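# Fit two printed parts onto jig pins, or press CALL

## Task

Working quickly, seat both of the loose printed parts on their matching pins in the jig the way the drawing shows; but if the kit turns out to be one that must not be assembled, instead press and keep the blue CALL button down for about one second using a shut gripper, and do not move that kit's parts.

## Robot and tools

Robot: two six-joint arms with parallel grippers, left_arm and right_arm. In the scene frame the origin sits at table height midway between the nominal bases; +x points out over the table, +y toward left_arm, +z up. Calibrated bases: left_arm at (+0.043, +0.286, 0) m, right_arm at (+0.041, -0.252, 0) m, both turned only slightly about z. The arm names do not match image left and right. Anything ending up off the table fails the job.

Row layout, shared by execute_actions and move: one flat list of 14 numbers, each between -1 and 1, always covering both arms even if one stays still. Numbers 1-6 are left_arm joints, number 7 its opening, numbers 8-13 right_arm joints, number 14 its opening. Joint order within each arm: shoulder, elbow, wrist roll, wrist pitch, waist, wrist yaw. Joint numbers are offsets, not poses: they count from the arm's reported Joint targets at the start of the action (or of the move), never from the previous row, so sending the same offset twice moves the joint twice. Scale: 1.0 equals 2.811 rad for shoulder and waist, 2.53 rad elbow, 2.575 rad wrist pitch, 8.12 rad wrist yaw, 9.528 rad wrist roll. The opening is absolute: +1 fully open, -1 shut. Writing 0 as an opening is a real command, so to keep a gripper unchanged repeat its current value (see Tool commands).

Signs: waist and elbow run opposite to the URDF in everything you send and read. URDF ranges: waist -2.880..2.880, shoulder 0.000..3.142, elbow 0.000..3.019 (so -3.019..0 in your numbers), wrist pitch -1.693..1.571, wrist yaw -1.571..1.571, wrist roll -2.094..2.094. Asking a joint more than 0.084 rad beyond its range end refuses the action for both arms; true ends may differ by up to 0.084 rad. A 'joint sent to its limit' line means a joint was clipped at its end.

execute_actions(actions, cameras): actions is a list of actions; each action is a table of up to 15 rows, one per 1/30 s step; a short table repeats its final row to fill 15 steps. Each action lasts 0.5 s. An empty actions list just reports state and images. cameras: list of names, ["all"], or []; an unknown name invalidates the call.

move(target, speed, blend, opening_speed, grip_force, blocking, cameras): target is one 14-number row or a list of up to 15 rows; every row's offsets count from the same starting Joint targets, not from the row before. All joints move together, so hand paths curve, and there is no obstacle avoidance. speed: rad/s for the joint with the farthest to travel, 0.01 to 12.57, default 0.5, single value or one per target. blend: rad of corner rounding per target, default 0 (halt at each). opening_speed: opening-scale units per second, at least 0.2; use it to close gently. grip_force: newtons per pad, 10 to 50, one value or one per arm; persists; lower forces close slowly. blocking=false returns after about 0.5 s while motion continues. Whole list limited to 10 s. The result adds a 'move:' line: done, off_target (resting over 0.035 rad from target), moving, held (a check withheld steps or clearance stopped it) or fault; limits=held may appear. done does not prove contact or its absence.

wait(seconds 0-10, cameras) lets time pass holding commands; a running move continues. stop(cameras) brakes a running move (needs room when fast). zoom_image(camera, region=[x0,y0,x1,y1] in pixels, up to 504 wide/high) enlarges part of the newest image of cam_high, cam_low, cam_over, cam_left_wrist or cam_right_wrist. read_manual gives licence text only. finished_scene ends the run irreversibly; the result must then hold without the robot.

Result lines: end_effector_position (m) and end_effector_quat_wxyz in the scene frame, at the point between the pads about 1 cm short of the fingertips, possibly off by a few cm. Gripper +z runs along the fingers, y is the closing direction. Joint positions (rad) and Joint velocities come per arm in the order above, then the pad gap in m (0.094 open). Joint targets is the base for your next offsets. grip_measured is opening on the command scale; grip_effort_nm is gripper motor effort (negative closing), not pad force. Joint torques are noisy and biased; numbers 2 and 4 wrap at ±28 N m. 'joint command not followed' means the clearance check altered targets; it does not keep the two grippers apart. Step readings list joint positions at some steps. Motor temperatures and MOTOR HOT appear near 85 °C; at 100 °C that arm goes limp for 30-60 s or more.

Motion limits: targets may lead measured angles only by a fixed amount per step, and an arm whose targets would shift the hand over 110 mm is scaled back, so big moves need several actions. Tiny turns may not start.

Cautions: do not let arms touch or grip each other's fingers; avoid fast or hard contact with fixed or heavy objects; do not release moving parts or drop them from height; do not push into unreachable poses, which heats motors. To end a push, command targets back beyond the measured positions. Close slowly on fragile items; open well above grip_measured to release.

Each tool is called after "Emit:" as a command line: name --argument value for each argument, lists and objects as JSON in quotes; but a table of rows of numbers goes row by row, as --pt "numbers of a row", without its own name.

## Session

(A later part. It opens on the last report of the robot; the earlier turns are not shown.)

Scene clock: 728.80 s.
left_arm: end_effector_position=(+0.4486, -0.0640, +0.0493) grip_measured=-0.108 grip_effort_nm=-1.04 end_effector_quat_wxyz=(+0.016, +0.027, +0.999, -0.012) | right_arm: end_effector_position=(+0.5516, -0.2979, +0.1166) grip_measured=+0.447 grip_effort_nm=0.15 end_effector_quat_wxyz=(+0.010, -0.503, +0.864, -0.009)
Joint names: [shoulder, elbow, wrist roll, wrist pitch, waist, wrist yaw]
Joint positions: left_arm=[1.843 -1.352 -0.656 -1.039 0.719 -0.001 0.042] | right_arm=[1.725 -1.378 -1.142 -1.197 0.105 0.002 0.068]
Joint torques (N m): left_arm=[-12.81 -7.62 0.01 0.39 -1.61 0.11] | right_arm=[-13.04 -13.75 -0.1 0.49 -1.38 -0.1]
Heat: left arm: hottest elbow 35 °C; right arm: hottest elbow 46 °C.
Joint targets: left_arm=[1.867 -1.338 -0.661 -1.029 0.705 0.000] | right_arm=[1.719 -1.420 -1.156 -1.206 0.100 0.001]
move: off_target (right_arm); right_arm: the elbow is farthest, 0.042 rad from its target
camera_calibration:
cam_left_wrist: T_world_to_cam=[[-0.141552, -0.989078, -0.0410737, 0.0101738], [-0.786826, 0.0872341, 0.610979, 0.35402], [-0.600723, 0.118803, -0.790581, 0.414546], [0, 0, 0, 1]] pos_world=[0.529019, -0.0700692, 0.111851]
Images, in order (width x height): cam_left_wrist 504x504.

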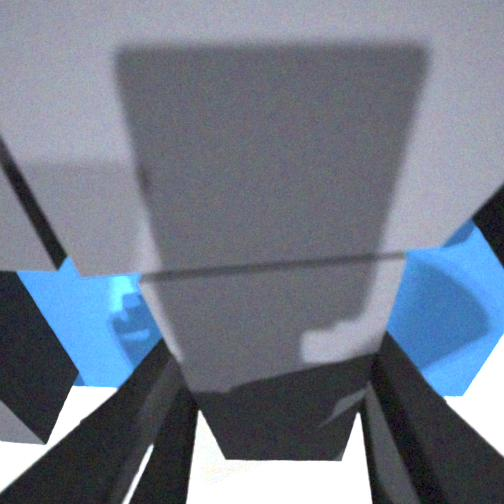

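Emit:
move --target '[0,0,0,0,-0.0032,0,-0.5,0,0,0,0,0,0,0.45]' --speed 0.05

Scene clock: 732.80 s.
left_arm: end_effector_position=(+0.4500, -0.0624, +0.0493) grip_measured=-0.108 grip_effort_nm=-1.04 end_effector_quat_wxyz=(+0.016, +0.025, +0.999, -0.013) | right_arm: end_effector_position=(+0.5516, -0.2979, +0.1166) grip_measured=+0.447 grip_effort_nm=0.15 end_effector_quat_wxyz=(+0.010, -0.503, +0.864, -0.009)
Joint names: [shoulder, elbow, wrist roll, wrist pitch, waist, wrist yaw]
Joint positions: left_arm=[1.843 -1.352 -0.656 -1.039 0.715 0 0.042] | right_arm=[1.725 -1.378 -1.142 -1.197 0.105 0.002 0.068]
Joint torques (N m): left_arm=[-12.81 -7.6 0 0.38 -2.02 0.02] | right_arm=[-13.1 -13.74 -0.1 0.49 -1.38 -0.1]
Heat: left arm: hottest elbow 35 °C; right arm: hottest elbow 47 °C.
Joint targets: left_arm=[1.867 -1.338 -0.661 -1.029 0.695 0.000] | right_arm=[1.719 -1.420 -1.156 -1.206 0.100 0.001]
move: off_target (right_arm); right_arm: the elbow is farthest, 0.042 rad from its target

Emit:
move --target '[0,0,0,-0.0085,0,0,-0.5,0,0,0,0,0,0,0.45]' --speed 0.04 --cameras '["cam_left_wrist"]'

Scene clock: 739.40 s.
left_arm: end_effector_position=(+0.4499, -0.0623, +0.0493) grip_measured=-0.108 grip_effort_nm=-1.04 end_effector_quat_wxyz=(+0.016, +0.025, +0.999, -0.013) | right_arm: end_effector_position=(+0.5516, -0.2979, +0.1166) grip_measured=+0.447 grip_effort_nm=0.15 end_effector_quat_wxyz=(+0.010, -0.503, +0.864, -0.009)
Joint names: [shoulder, elbow, wrist roll, wrist pitch, waist, wrist yaw]
Joint positions: left_arm=[1.843 -1.352 -0.656 -1.04 0.715 0 0.042] | right_arm=[1.725 -1.378 -1.142 -1.197 0.105 0.002 0.068]
Joint torques (N m): left_arm=[-12.86 -7.58 0.01 -0.35 -2.02 0.02] | right_arm=[-13.1 -13.75 -0.1 0.47 -1.38 -0.1]
Heat: left arm: hottest elbow 34 °C; right arm: hottest elbow 47 °C.
Joint targets: left_arm=[1.867 -1.338 -0.661 -1.051 0.695 0.000] | right_arm=[1.719 -1.420 -1.156 -1.206 0.100 0.001]
move: off_target (right_arm); right_arm: the elbow is farthest, 0.042 rad from its target
camera_calibration:
cam_left_wrist: T_world_to_cam=[[-0.137202, -0.989746, -0.0397314, 0.00996441], [-0.786276, 0.0844256, 0.61208, 0.354473], [-0.602449, 0.115218, -0.789797, 0.415698], [0, 0, 0, 1]] pos_world=[0.530518, -0.0679604, 0.111747]
Images, in order (width x height): cam_left_wrist 504x504.

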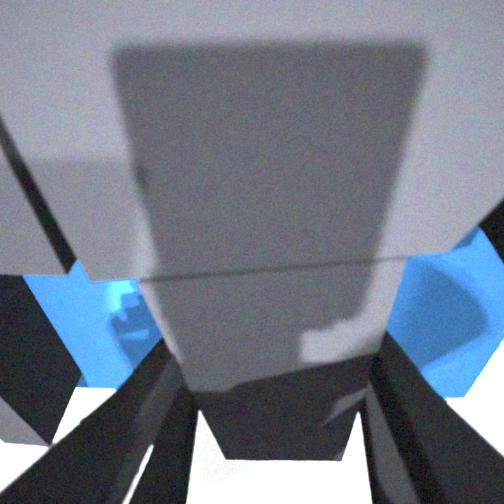

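Emit:
move --target '[-0.002,0,0,-0.0047,0,0,-0.5,0,0,0,0,0,0,0.45]' --speed 0.04

Scene clock: 743.57 s.
left_arm: end_effector_position=(+0.4493, -0.0583, +0.0492) grip_measured=-0.108 grip_effort_nm=-1.04 end_effector_quat_wxyz=(+0.011, +0.023, +1.000, -0.009) | right_arm: end_effector_position=(+0.5516, -0.2979, +0.1166) grip_measured=+0.447 grip_effort_nm=0.15 end_effector_quat_wxyz=(+0.010, -0.503, +0.864, -0.009)
Joint names: [shoulder, elbow, wrist roll, wrist pitch, waist, wrist yaw]
Joint positions: left_arm=[1.843 -1.352 -0.656 -1.052 0.71 0 0.042] | right_arm=[1.725 -1.378 -1.142 -1.197 0.105 0.002 0.068]
Joint torques (N m): left_arm=[-13.16 -7.56 0 -0.43 -1.67 0.01] | right_arm=[-13.04 -13.75 -0.1 0.49 -1.38 -0.1]
Heat: left arm: hottest elbow 34 °C; right arm: hottest elbow 47 °C.
Joint targets: left_arm=[1.861 -1.338 -0.661 -1.063 0.695 0.000] | right_arm=[1.719 -1.420 -1.156 -1.206 0.100 0.001]
move: off_target (right_arm); right_arm: the elbow is farthest, 0.042 rad from its target

Emit:
wait --seconds 0.1 --cameras '["cam_left_wrist","cam_low","cam_high","cam_right_wrist"]'

Emit:
zoom_image --camera "cam_low" --region '[140, 280, 240, 330]'

Scene clock: 748.43 s.
left_arm: end_effector_position=(+0.4493, -0.0583, +0.0492) grip_measured=-0.108 grip_effort_nm=-1.03 end_effector_quat_wxyz=(+0.011, +0.023, +1.000, -0.009) | right_arm: end_effector_position=(+0.5516, -0.2979, +0.1166) grip_measured=+0.447 grip_effort_nm=0.15 end_effector_quat_wxyz=(+0.010, -0.503, +0.864, -0.009)
Joint names: [shoulder, elbow, wrist roll, wrist pitch, waist, wrist yaw]
Joint positions: left_arm=[1.843 -1.352 -0.656 -1.052 0.71 0 0.042] | right_arm=[1.725 -1.378 -1.142 -1.197 0.105 0.002 0.068]
Joint torques (N m): left_arm=[-13.27 -7.54 0.01 -0.43 -1.67 0.02] | right_arm=[-13.04 -13.74 -0.1 0.47 -1.32 -0.1]
Heat: left arm: hottest elbow 34 °C; right arm: hottest elbow 47 °C.
Joint targets: left_arm=[1.861 -1.338 -0.661 -1.063 0.695 0.000] | right_arm=[1.719 -1.420 -1.156 -1.206 0.100 0.001]
Tool commands: left_gripper/opening=-0.5 right_gripper/opening=+0.45
wait: 0.10 s; at rest from the start
camera_calibration:
cam_left_wrist: T_world_to_cam=[[-0.132633, -0.990085, -0.0462678, 0.0120629], [-0.780963, 0.0756465, 0.61998, 0.350451], [-0.610332, 0.118363, -0.783252, 0.418199], [0, 0, 0, 1]] pos_world=[0.530529, -0.0640665, 0.110841]
cam_right_wrist: T_world_to_cam=[[0.836264, -0.543997, -0.0687813, -0.610021], [-0.408117, -0.701284, 0.584501, -0.020323], [-0.366202, -0.460726, -0.808472, 0.252314], [0, 0, 0, 1]] pos_world=[0.594243, -0.229854, 0.17391]
Images, in order (width x height): cam_high 504x504, cam_low 504x504, cam_left_wrist 504x504, cam_right_wrist 504x504.

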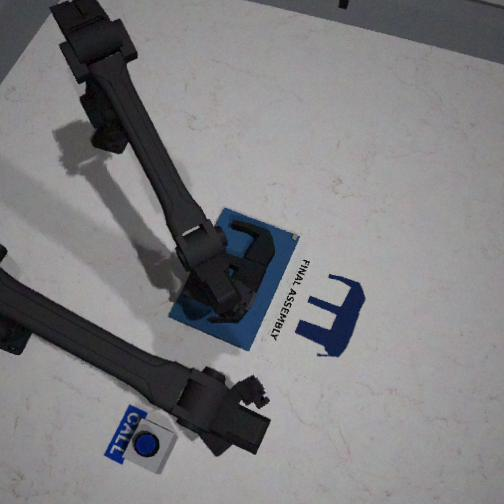

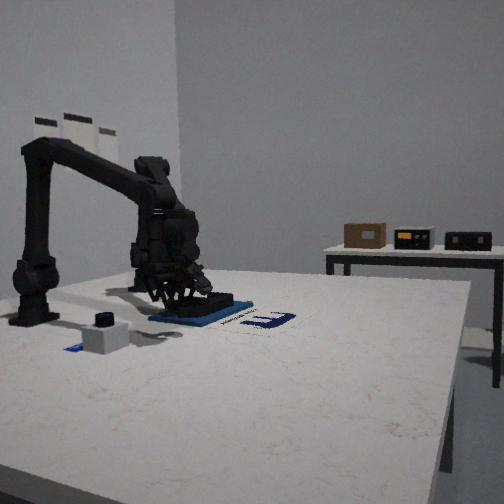

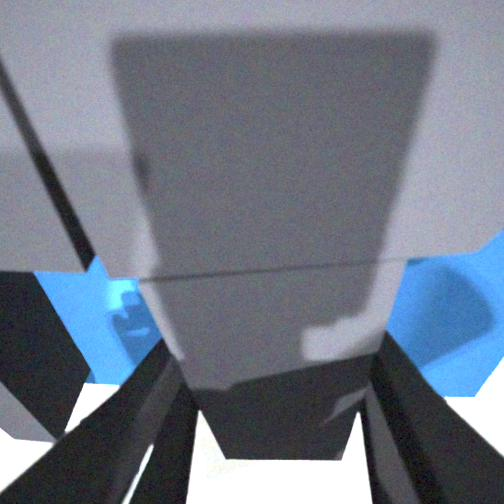

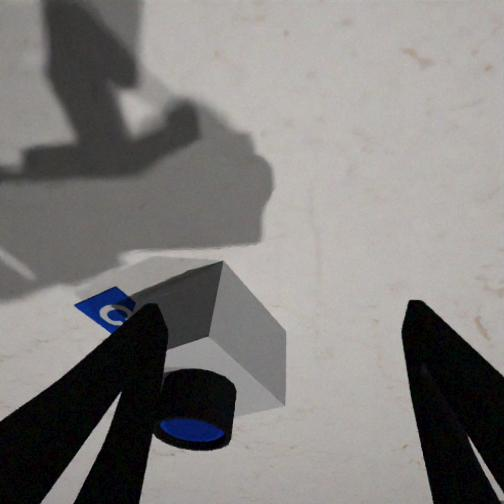

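Scaled by 5.040.

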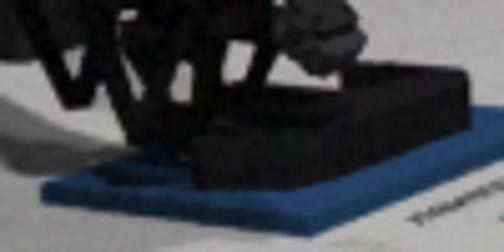

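Emit:
move --target '[0,0,0,-0.0055,0.0085,0,-0.5,0,0,0,0,0,0,0.45]' --speed 0.04

Scene clock: 754.17 s.
left_arm: end_effector_position=(+0.4459, -0.0561, +0.0475) grip_measured=-0.108 grip_effort_nm=-1.04 end_effector_quat_wxyz=(+0.004, +0.023, +1.000, -0.005) | right_arm: end_effector_position=(+0.5516, -0.2979, +0.1166) grip_measured=+0.447 grip_effort_nm=0.15 end_effector_quat_wxyz=(+0.010, -0.503, +0.864, -0.009)
Joint names: [shoulder, elbow, wrist roll, wrist pitch, waist, wrist yaw]
Joint positions: left_arm=[1.844 -1.349 -0.656 -1.063 0.71 0.002 0.042] | right_arm=[1.725 -1.378 -1.142 -1.197 0.105 0.002 0.068]
Joint torques (N m): left_arm=[-13.33 -7.75 0.01 -0.54 0.26 -0.05] | right_arm=[-13.04 -13.76 -0.1 0.49 -1.44 -0.1]
Heat: left arm: hottest elbow 34 °C; right arm: hottest elbow 47 °C.
Joint targets: left_arm=[1.861 -1.338 -0.661 -1.077 0.719 0.000] | right_arm=[1.719 -1.420 -1.156 -1.206 0.100 0.001]
move: off_target (right_arm); right_arm: the elbow is farthest, 0.042 rad from its target

Emit:
move --target '[0.006,0.003,0,0,0,0,-0.5,0,0,0,0,0,0,0.45]' --speed 0.05 --cameras '["cam_left_wrist"]'

Scene clock: 757.83 s.
left_arm: end_effector_position=(+0.4435, -0.0557, +0.0407) grip_measured=-0.108 grip_effort_nm=-1.04 end_effector_quat_wxyz=(-0.001, +0.024, +1.000, +0.000) | right_arm: end_effector_position=(+0.5516, -0.2979, +0.1166) grip_measured=+0.447 grip_effort_nm=0.15 end_effector_quat_wxyz=(+0.010, -0.503, +0.864, -0.009)
Joint names: [shoulder, elbow, wrist roll, wrist pitch, waist, wrist yaw]
Joint positions: left_arm=[1.856 -1.347 -0.656 -1.063 0.712 0.002 0.042] | right_arm=[1.725 -1.378 -1.142 -1.197 0.105 0.002 0.068]
Joint torques (N m): left_arm=[-13.04 -7.24 0.01 -0.57 0.03 -0.06] | right_arm=[-13.1 -13.75 -0.1 0.46 -1.38 -0.1]
Heat: left arm: hottest elbow 34 °C; right arm: hottest elbow 47 °C.
Joint targets: left_arm=[1.878 -1.331 -0.661 -1.077 0.719 0.000] | right_arm=[1.719 -1.420 -1.156 -1.206 0.100 0.001]
move: off_target (right_arm); right_arm: the elbow is farthest, 0.042 rad from its target
camera_calibration:
cam_left_wrist: T_world_to_cam=[[-0.136606, -0.988763, -0.0607219, 0.0159732], [-0.765669, 0.0664933, 0.639789, 0.34286], [-0.628562, 0.133892, -0.766148, 0.415987], [0, 0, 0, 1]] pos_world=[0.526173, -0.0627016, 0.10032]
Images, in order (width x height): cam_left_wrist 504x504.

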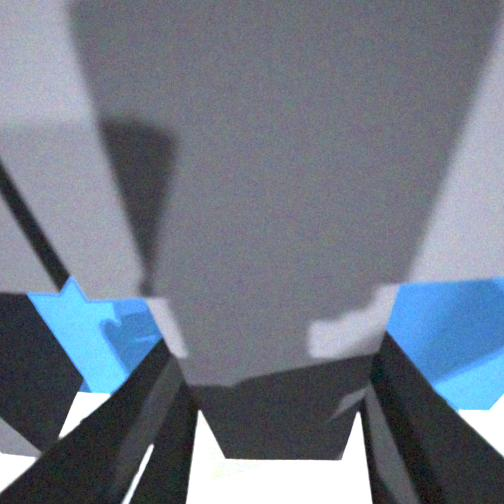

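Emit:
wait --seconds 0.1 --cameras '["cam_low","cam_high","cam_over"]'

Emit:
zoom_image --camera "cam_low" --region '[140, 280, 240, 330]'

Emit:
zoom_image --camera "cam_over" --region '[160, 280, 420, 504]'

Scene clock: 764.27 s.
left_arm: end_effector_position=(+0.4435, -0.0557, +0.0407) grip_measured=-0.108 grip_effort_nm=-1.04 end_effector_quat_wxyz=(-0.001, +0.024, +1.000, +0.000) | right_arm: end_effector_position=(+0.5516, -0.2979, +0.1166) grip_measured=+0.447 grip_effort_nm=0.15 end_effector_quat_wxyz=(+0.010, -0.503, +0.864, -0.009)
Joint names: [shoulder, elbow, wrist roll, wrist pitch, waist, wrist yaw]
Joint positions: left_arm=[1.856 -1.347 -0.656 -1.063 0.712 0.002 0.042] | right_arm=[1.725 -1.378 -1.142 -1.197 0.105 0.002 0.068]
Joint torques (N m): left_arm=[-12.98 -7.27 0.01 -0.58 0.03 -0.06] | right_arm=[-13.1 -13.74 -0.1 0.49 -1.38 -0.1]
Heat: left arm: hottest shoulder 33 °C; right arm: hottest elbow 47 °C.
Joint targets: left_arm=[1.878 -1.331 -0.661 -1.077 0.719 0.000] | right_arm=[1.719 -1.420 -1.156 -1.206 0.100 0.001]
Tool commands: left_gripper/opening=-0.5 right_gripper/opening=+0.45
wait: 0.10 s; at rest from the start
Images, in order (width x height): cam_high 504x504, cam_low 504x504, cam_over 504x504.

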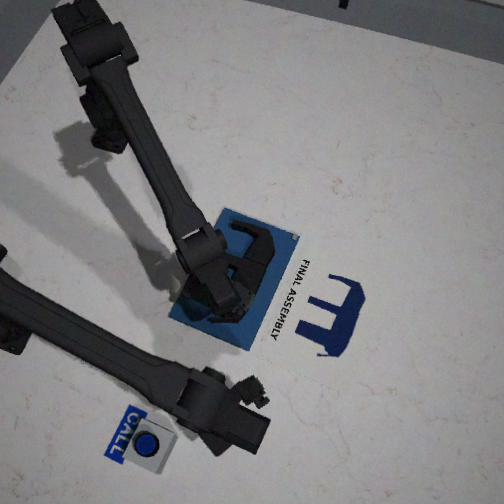

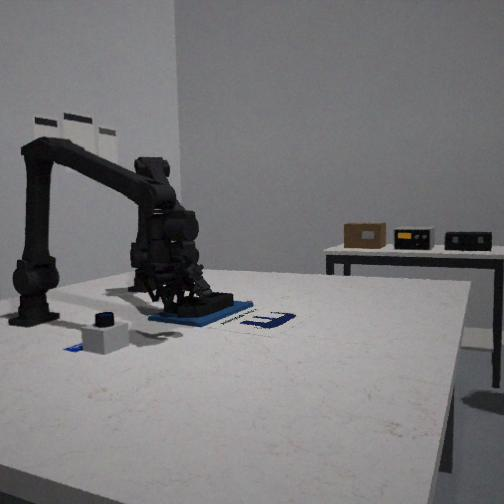

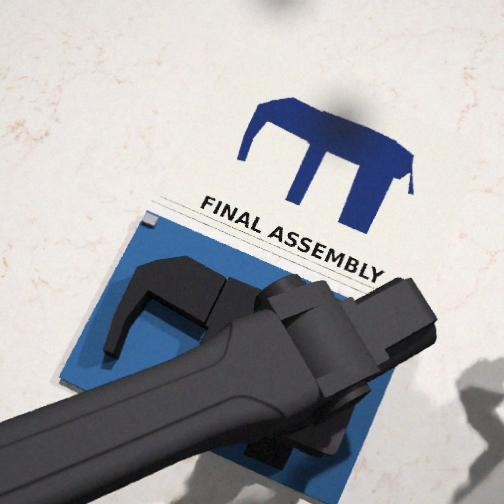

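Scaled by 5.040.

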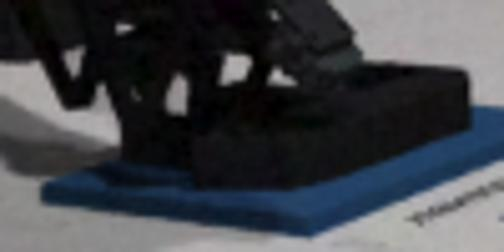

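Scaled by 1.938.

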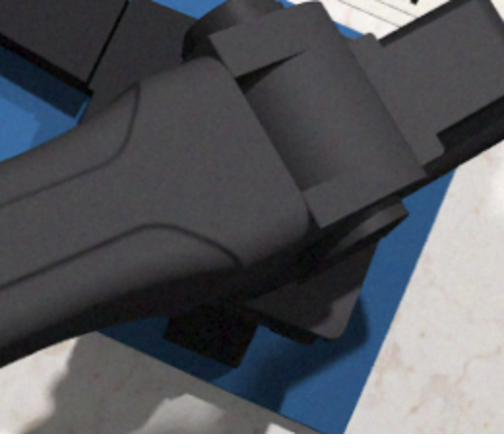

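Emit:
move --target '[0.004,0.002,0,0.012,0,0,-0.5,0,0,0,0,0,0,0.45]' --speed 0.05 --cameras '["cam_left_wrist","cam_low"]'

Emit:
zoom_image --camera "cam_low" --region '[140, 290, 200, 330]'

Scene clock: 770.37 s.
left_arm: end_effector_position=(+0.4453, -0.0572, +0.0390) grip_measured=-0.108 grip_effort_nm=-1.04 end_effector_quat_wxyz=(+0.001, +0.024, +1.000, -0.003) | right_arm: end_effector_position=(+0.5516, -0.2979, +0.1166) grip_measured=+0.447 grip_effort_nm=0.15 end_effector_quat_wxyz=(+0.010, -0.503, +0.864, -0.009)
Joint names: [shoulder, elbow, wrist roll, wrist pitch, waist, wrist yaw]
Joint positions: left_arm=[1.859 -1.347 -0.656 -1.053 0.712 0.002 0.042] | right_arm=[1.725 -1.378 -1.142 -1.197 0.105 0.002 0.068]
Joint torques (N m): left_arm=[-12.45 -6.86 0.01 0.16 0.03 -0.06] | right_arm=[-13.1 -13.75 -0.1 0.47 -1.38 -0.1]
Heat: left arm: hottest shoulder 33 °C; right arm: hottest elbow 47 °C.
Joint targets: left_arm=[1.890 -1.326 -0.661 -1.046 0.719 0.000] | right_arm=[1.719 -1.420 -1.156 -1.206 0.100 0.001]
move: off_target (right_arm); right_arm: the elbow is farthest, 0.042 rad from its target
camera_calibration:
cam_left_wrist: T_world_to_cam=[[-0.136276, -0.98904, -0.0568255, 0.0142291], [-0.769183, 0.0694849, 0.635239, 0.347336], [-0.624328, 0.130277, -0.770222, 0.413981], [0, 0, 0, 1]] pos_world=[0.527564, -0.0639935, 0.0990243]
Images, in order (width x height): cam_low 504x504, cam_left_wrist 504x504.

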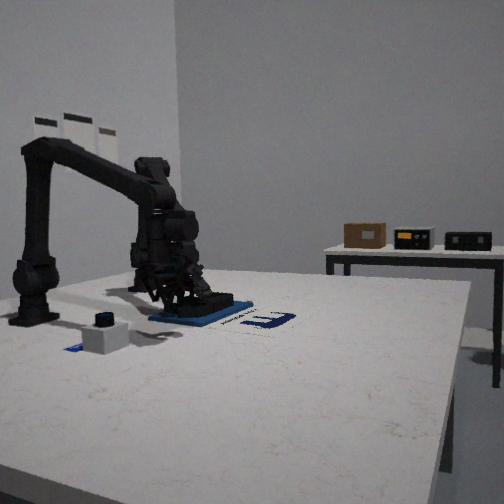

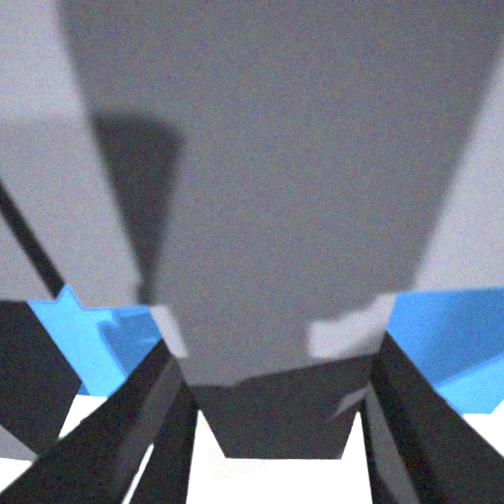

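Scaled by 8.400.

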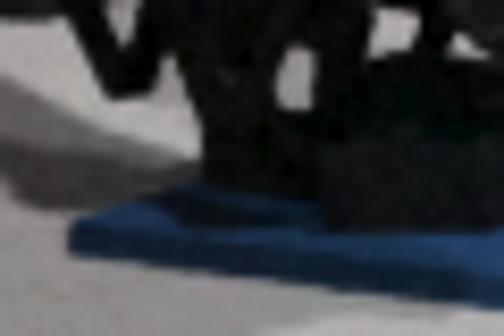

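Emit:
move --pt "-0.0075 -0.003 0 -0.001 0 0 -0.5 0 0 0 0 0 0 0.45" --pt "-0.0075 -0.003 0 -0.001 0 0 0.06 0 0 0 0 0 0 0.45" --speed 0.1 --opening_speed 0.5 --cameras '["cam_left_wrist","cam_low"]'

Emit:
zoom_image --camera "cam_low" --region '[140, 290, 200, 330]'

Scene clock: 780.40 s.
left_arm: end_effector_position=(+0.4448, -0.0568, +0.0385) grip_measured=+0.057 grip_effort_nm=0.13 end_effector_quat_wxyz=(+0.001, +0.024, +1.000, -0.002) | right_arm: end_effector_position=(+0.5516, -0.2979, +0.1166) grip_measured=+0.447 grip_effort_nm=0.15 end_effector_quat_wxyz=(+0.010, -0.503, +0.864, -0.009)
Joint names: [shoulder, elbow, wrist roll, wrist pitch, waist, wrist yaw]
Joint positions: left_arm=[1.859 -1.346 -0.656 -1.053 0.712 0.002 0.05] | right_arm=[1.725 -1.378 -1.142 -1.197 0.105 0.002 0.068]
Joint torques (N m): left_arm=[-14.45 -7.54 0.01 0.08 -0.03 -0.05] | right_arm=[-13.1 -13.75 -0.1 0.47 -1.44 -0.1]
Motor temperatures (°C): left_arm=[32 32 25 24 25 25 28] | right_arm=[33 47 21 23 25 25 25]
Heat: left arm: hottest shoulder 32 °C; right arm: hottest elbow 47 °C.
Joint targets: left_arm=[1.869 -1.333 -0.661 -1.049 0.719 0.000] | right_arm=[1.719 -1.420 -1.156 -1.206 0.100 0.001]
move: off_target (right_arm); right_arm: the elbow is farthest, 0.042 rad from its target
camera_calibration:
cam_left_wrist: T_world_to_cam=[[-0.136336, -0.988987, -0.0575937, 0.0146457], [-0.76847, 0.0688898, 0.636167, 0.346878], [-0.625193, 0.130992, -0.769399, 0.413638], [0, 0, 0, 1]] pos_world=[0.527166, -0.0635951, 0.0984234]
Images, in order (width x height): cam_low 504x504, cam_left_wrist 504x504.

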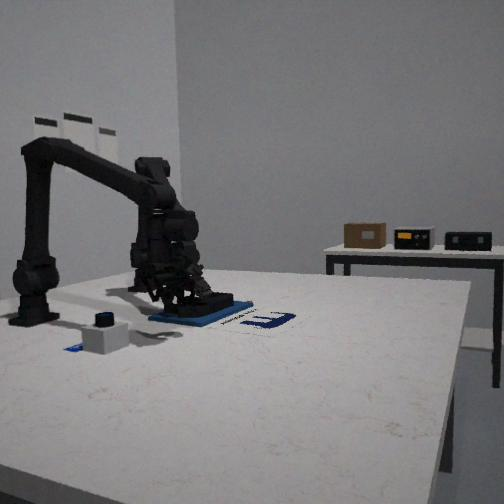

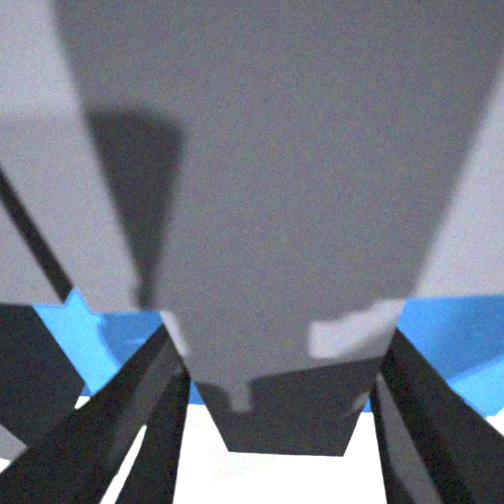

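Scaled by 8.400.

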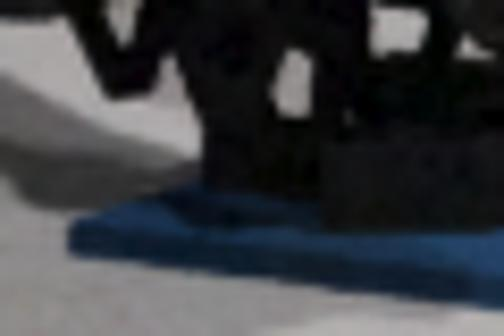

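Emit:
move --pt "-0.0416 -0.0542 0 -0.0637 0 0 0.06 0 0 0 0 0 0 0.45" --pt "-0.0416 -0.0542 0 -0.0637 -0.16 0 0.06 0 0 0 0 0 0 0.45" --speed '[0.15,0.5]' --cameras '["cam_over","cam_low"]'

Emit:
zoom_image --camera "cam_over" --region '[80, 230, 420, 504]'

Emit:
zoom_image --camera "cam_low" --region '[140, 280, 260, 330]'

Scene clock: 790.00 s.
left_arm: end_effector_position=(+0.5509, +0.1502, +0.1149) grip_measured=+0.058 grip_effort_nm=0.11 end_effector_quat_wxyz=(+0.012, -0.197, +0.980, -0.007) | right_arm: end_effector_position=(+0.5516, -0.2979, +0.1166) grip_measured=+0.447 grip_effort_nm=0.15 end_effector_quat_wxyz=(+0.010, -0.503, +0.864, -0.009)
Joint names: [shoulder, elbow, wrist roll, wrist pitch, waist, wrist yaw]
Joint positions: left_arm=[1.758 -1.418 -0.656 -1.203 0.268 0.002 0.05] | right_arm=[1.725 -1.378 -1.142 -1.197 0.105 0.002 0.068]
Joint torques (N m): left_arm=[-14.51 -13.24 0.01 -0.39 -1.03 -0.03] | right_arm=[-13.1 -13.75 -0.1 0.49 -1.38 -0.1]
Heat: left arm: hottest elbow 33 °C; right arm: hottest elbow 47 °C.
Joint targets: left_arm=[1.751 -1.470 -0.661 -1.213 0.270 0.000] | right_arm=[1.719 -1.420 -1.156 -1.206 0.100 0.001]
move: off_target (left_arm, right_arm); left_arm: the elbow is farthest, 0.052 rad from its target; right_arm: the elbow is farthest, 0.042 rad from its target
Images, in order (width x height): cam_low 504x504, cam_over 504x504.

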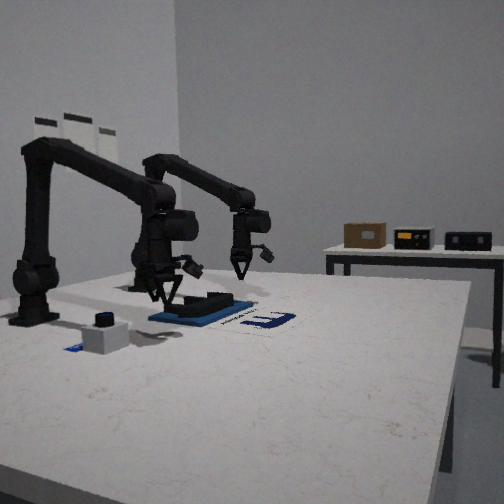

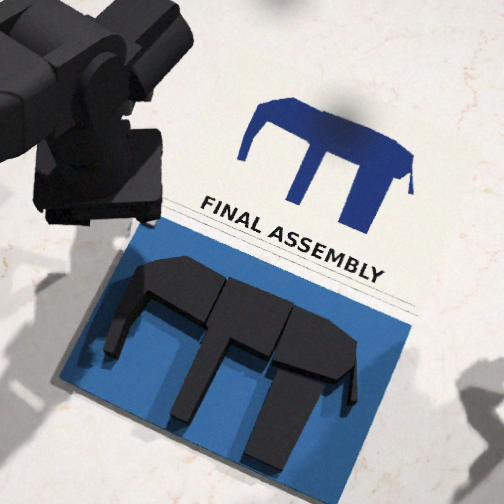

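Scaled by 1.482.

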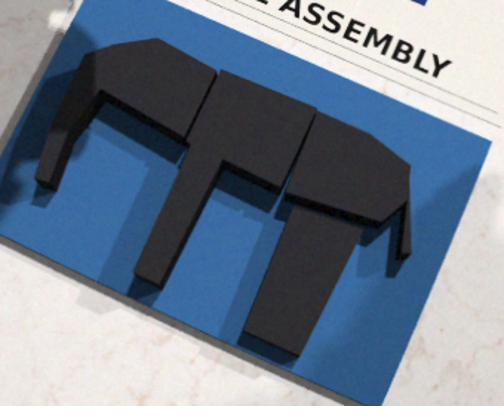

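Scaled by 4.200.

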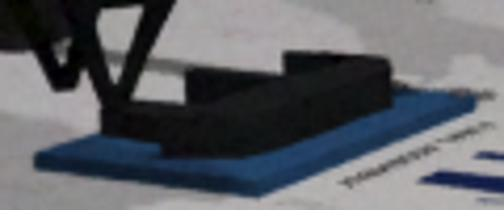

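Emit:
finished_scene

The scene is finished: the task was done.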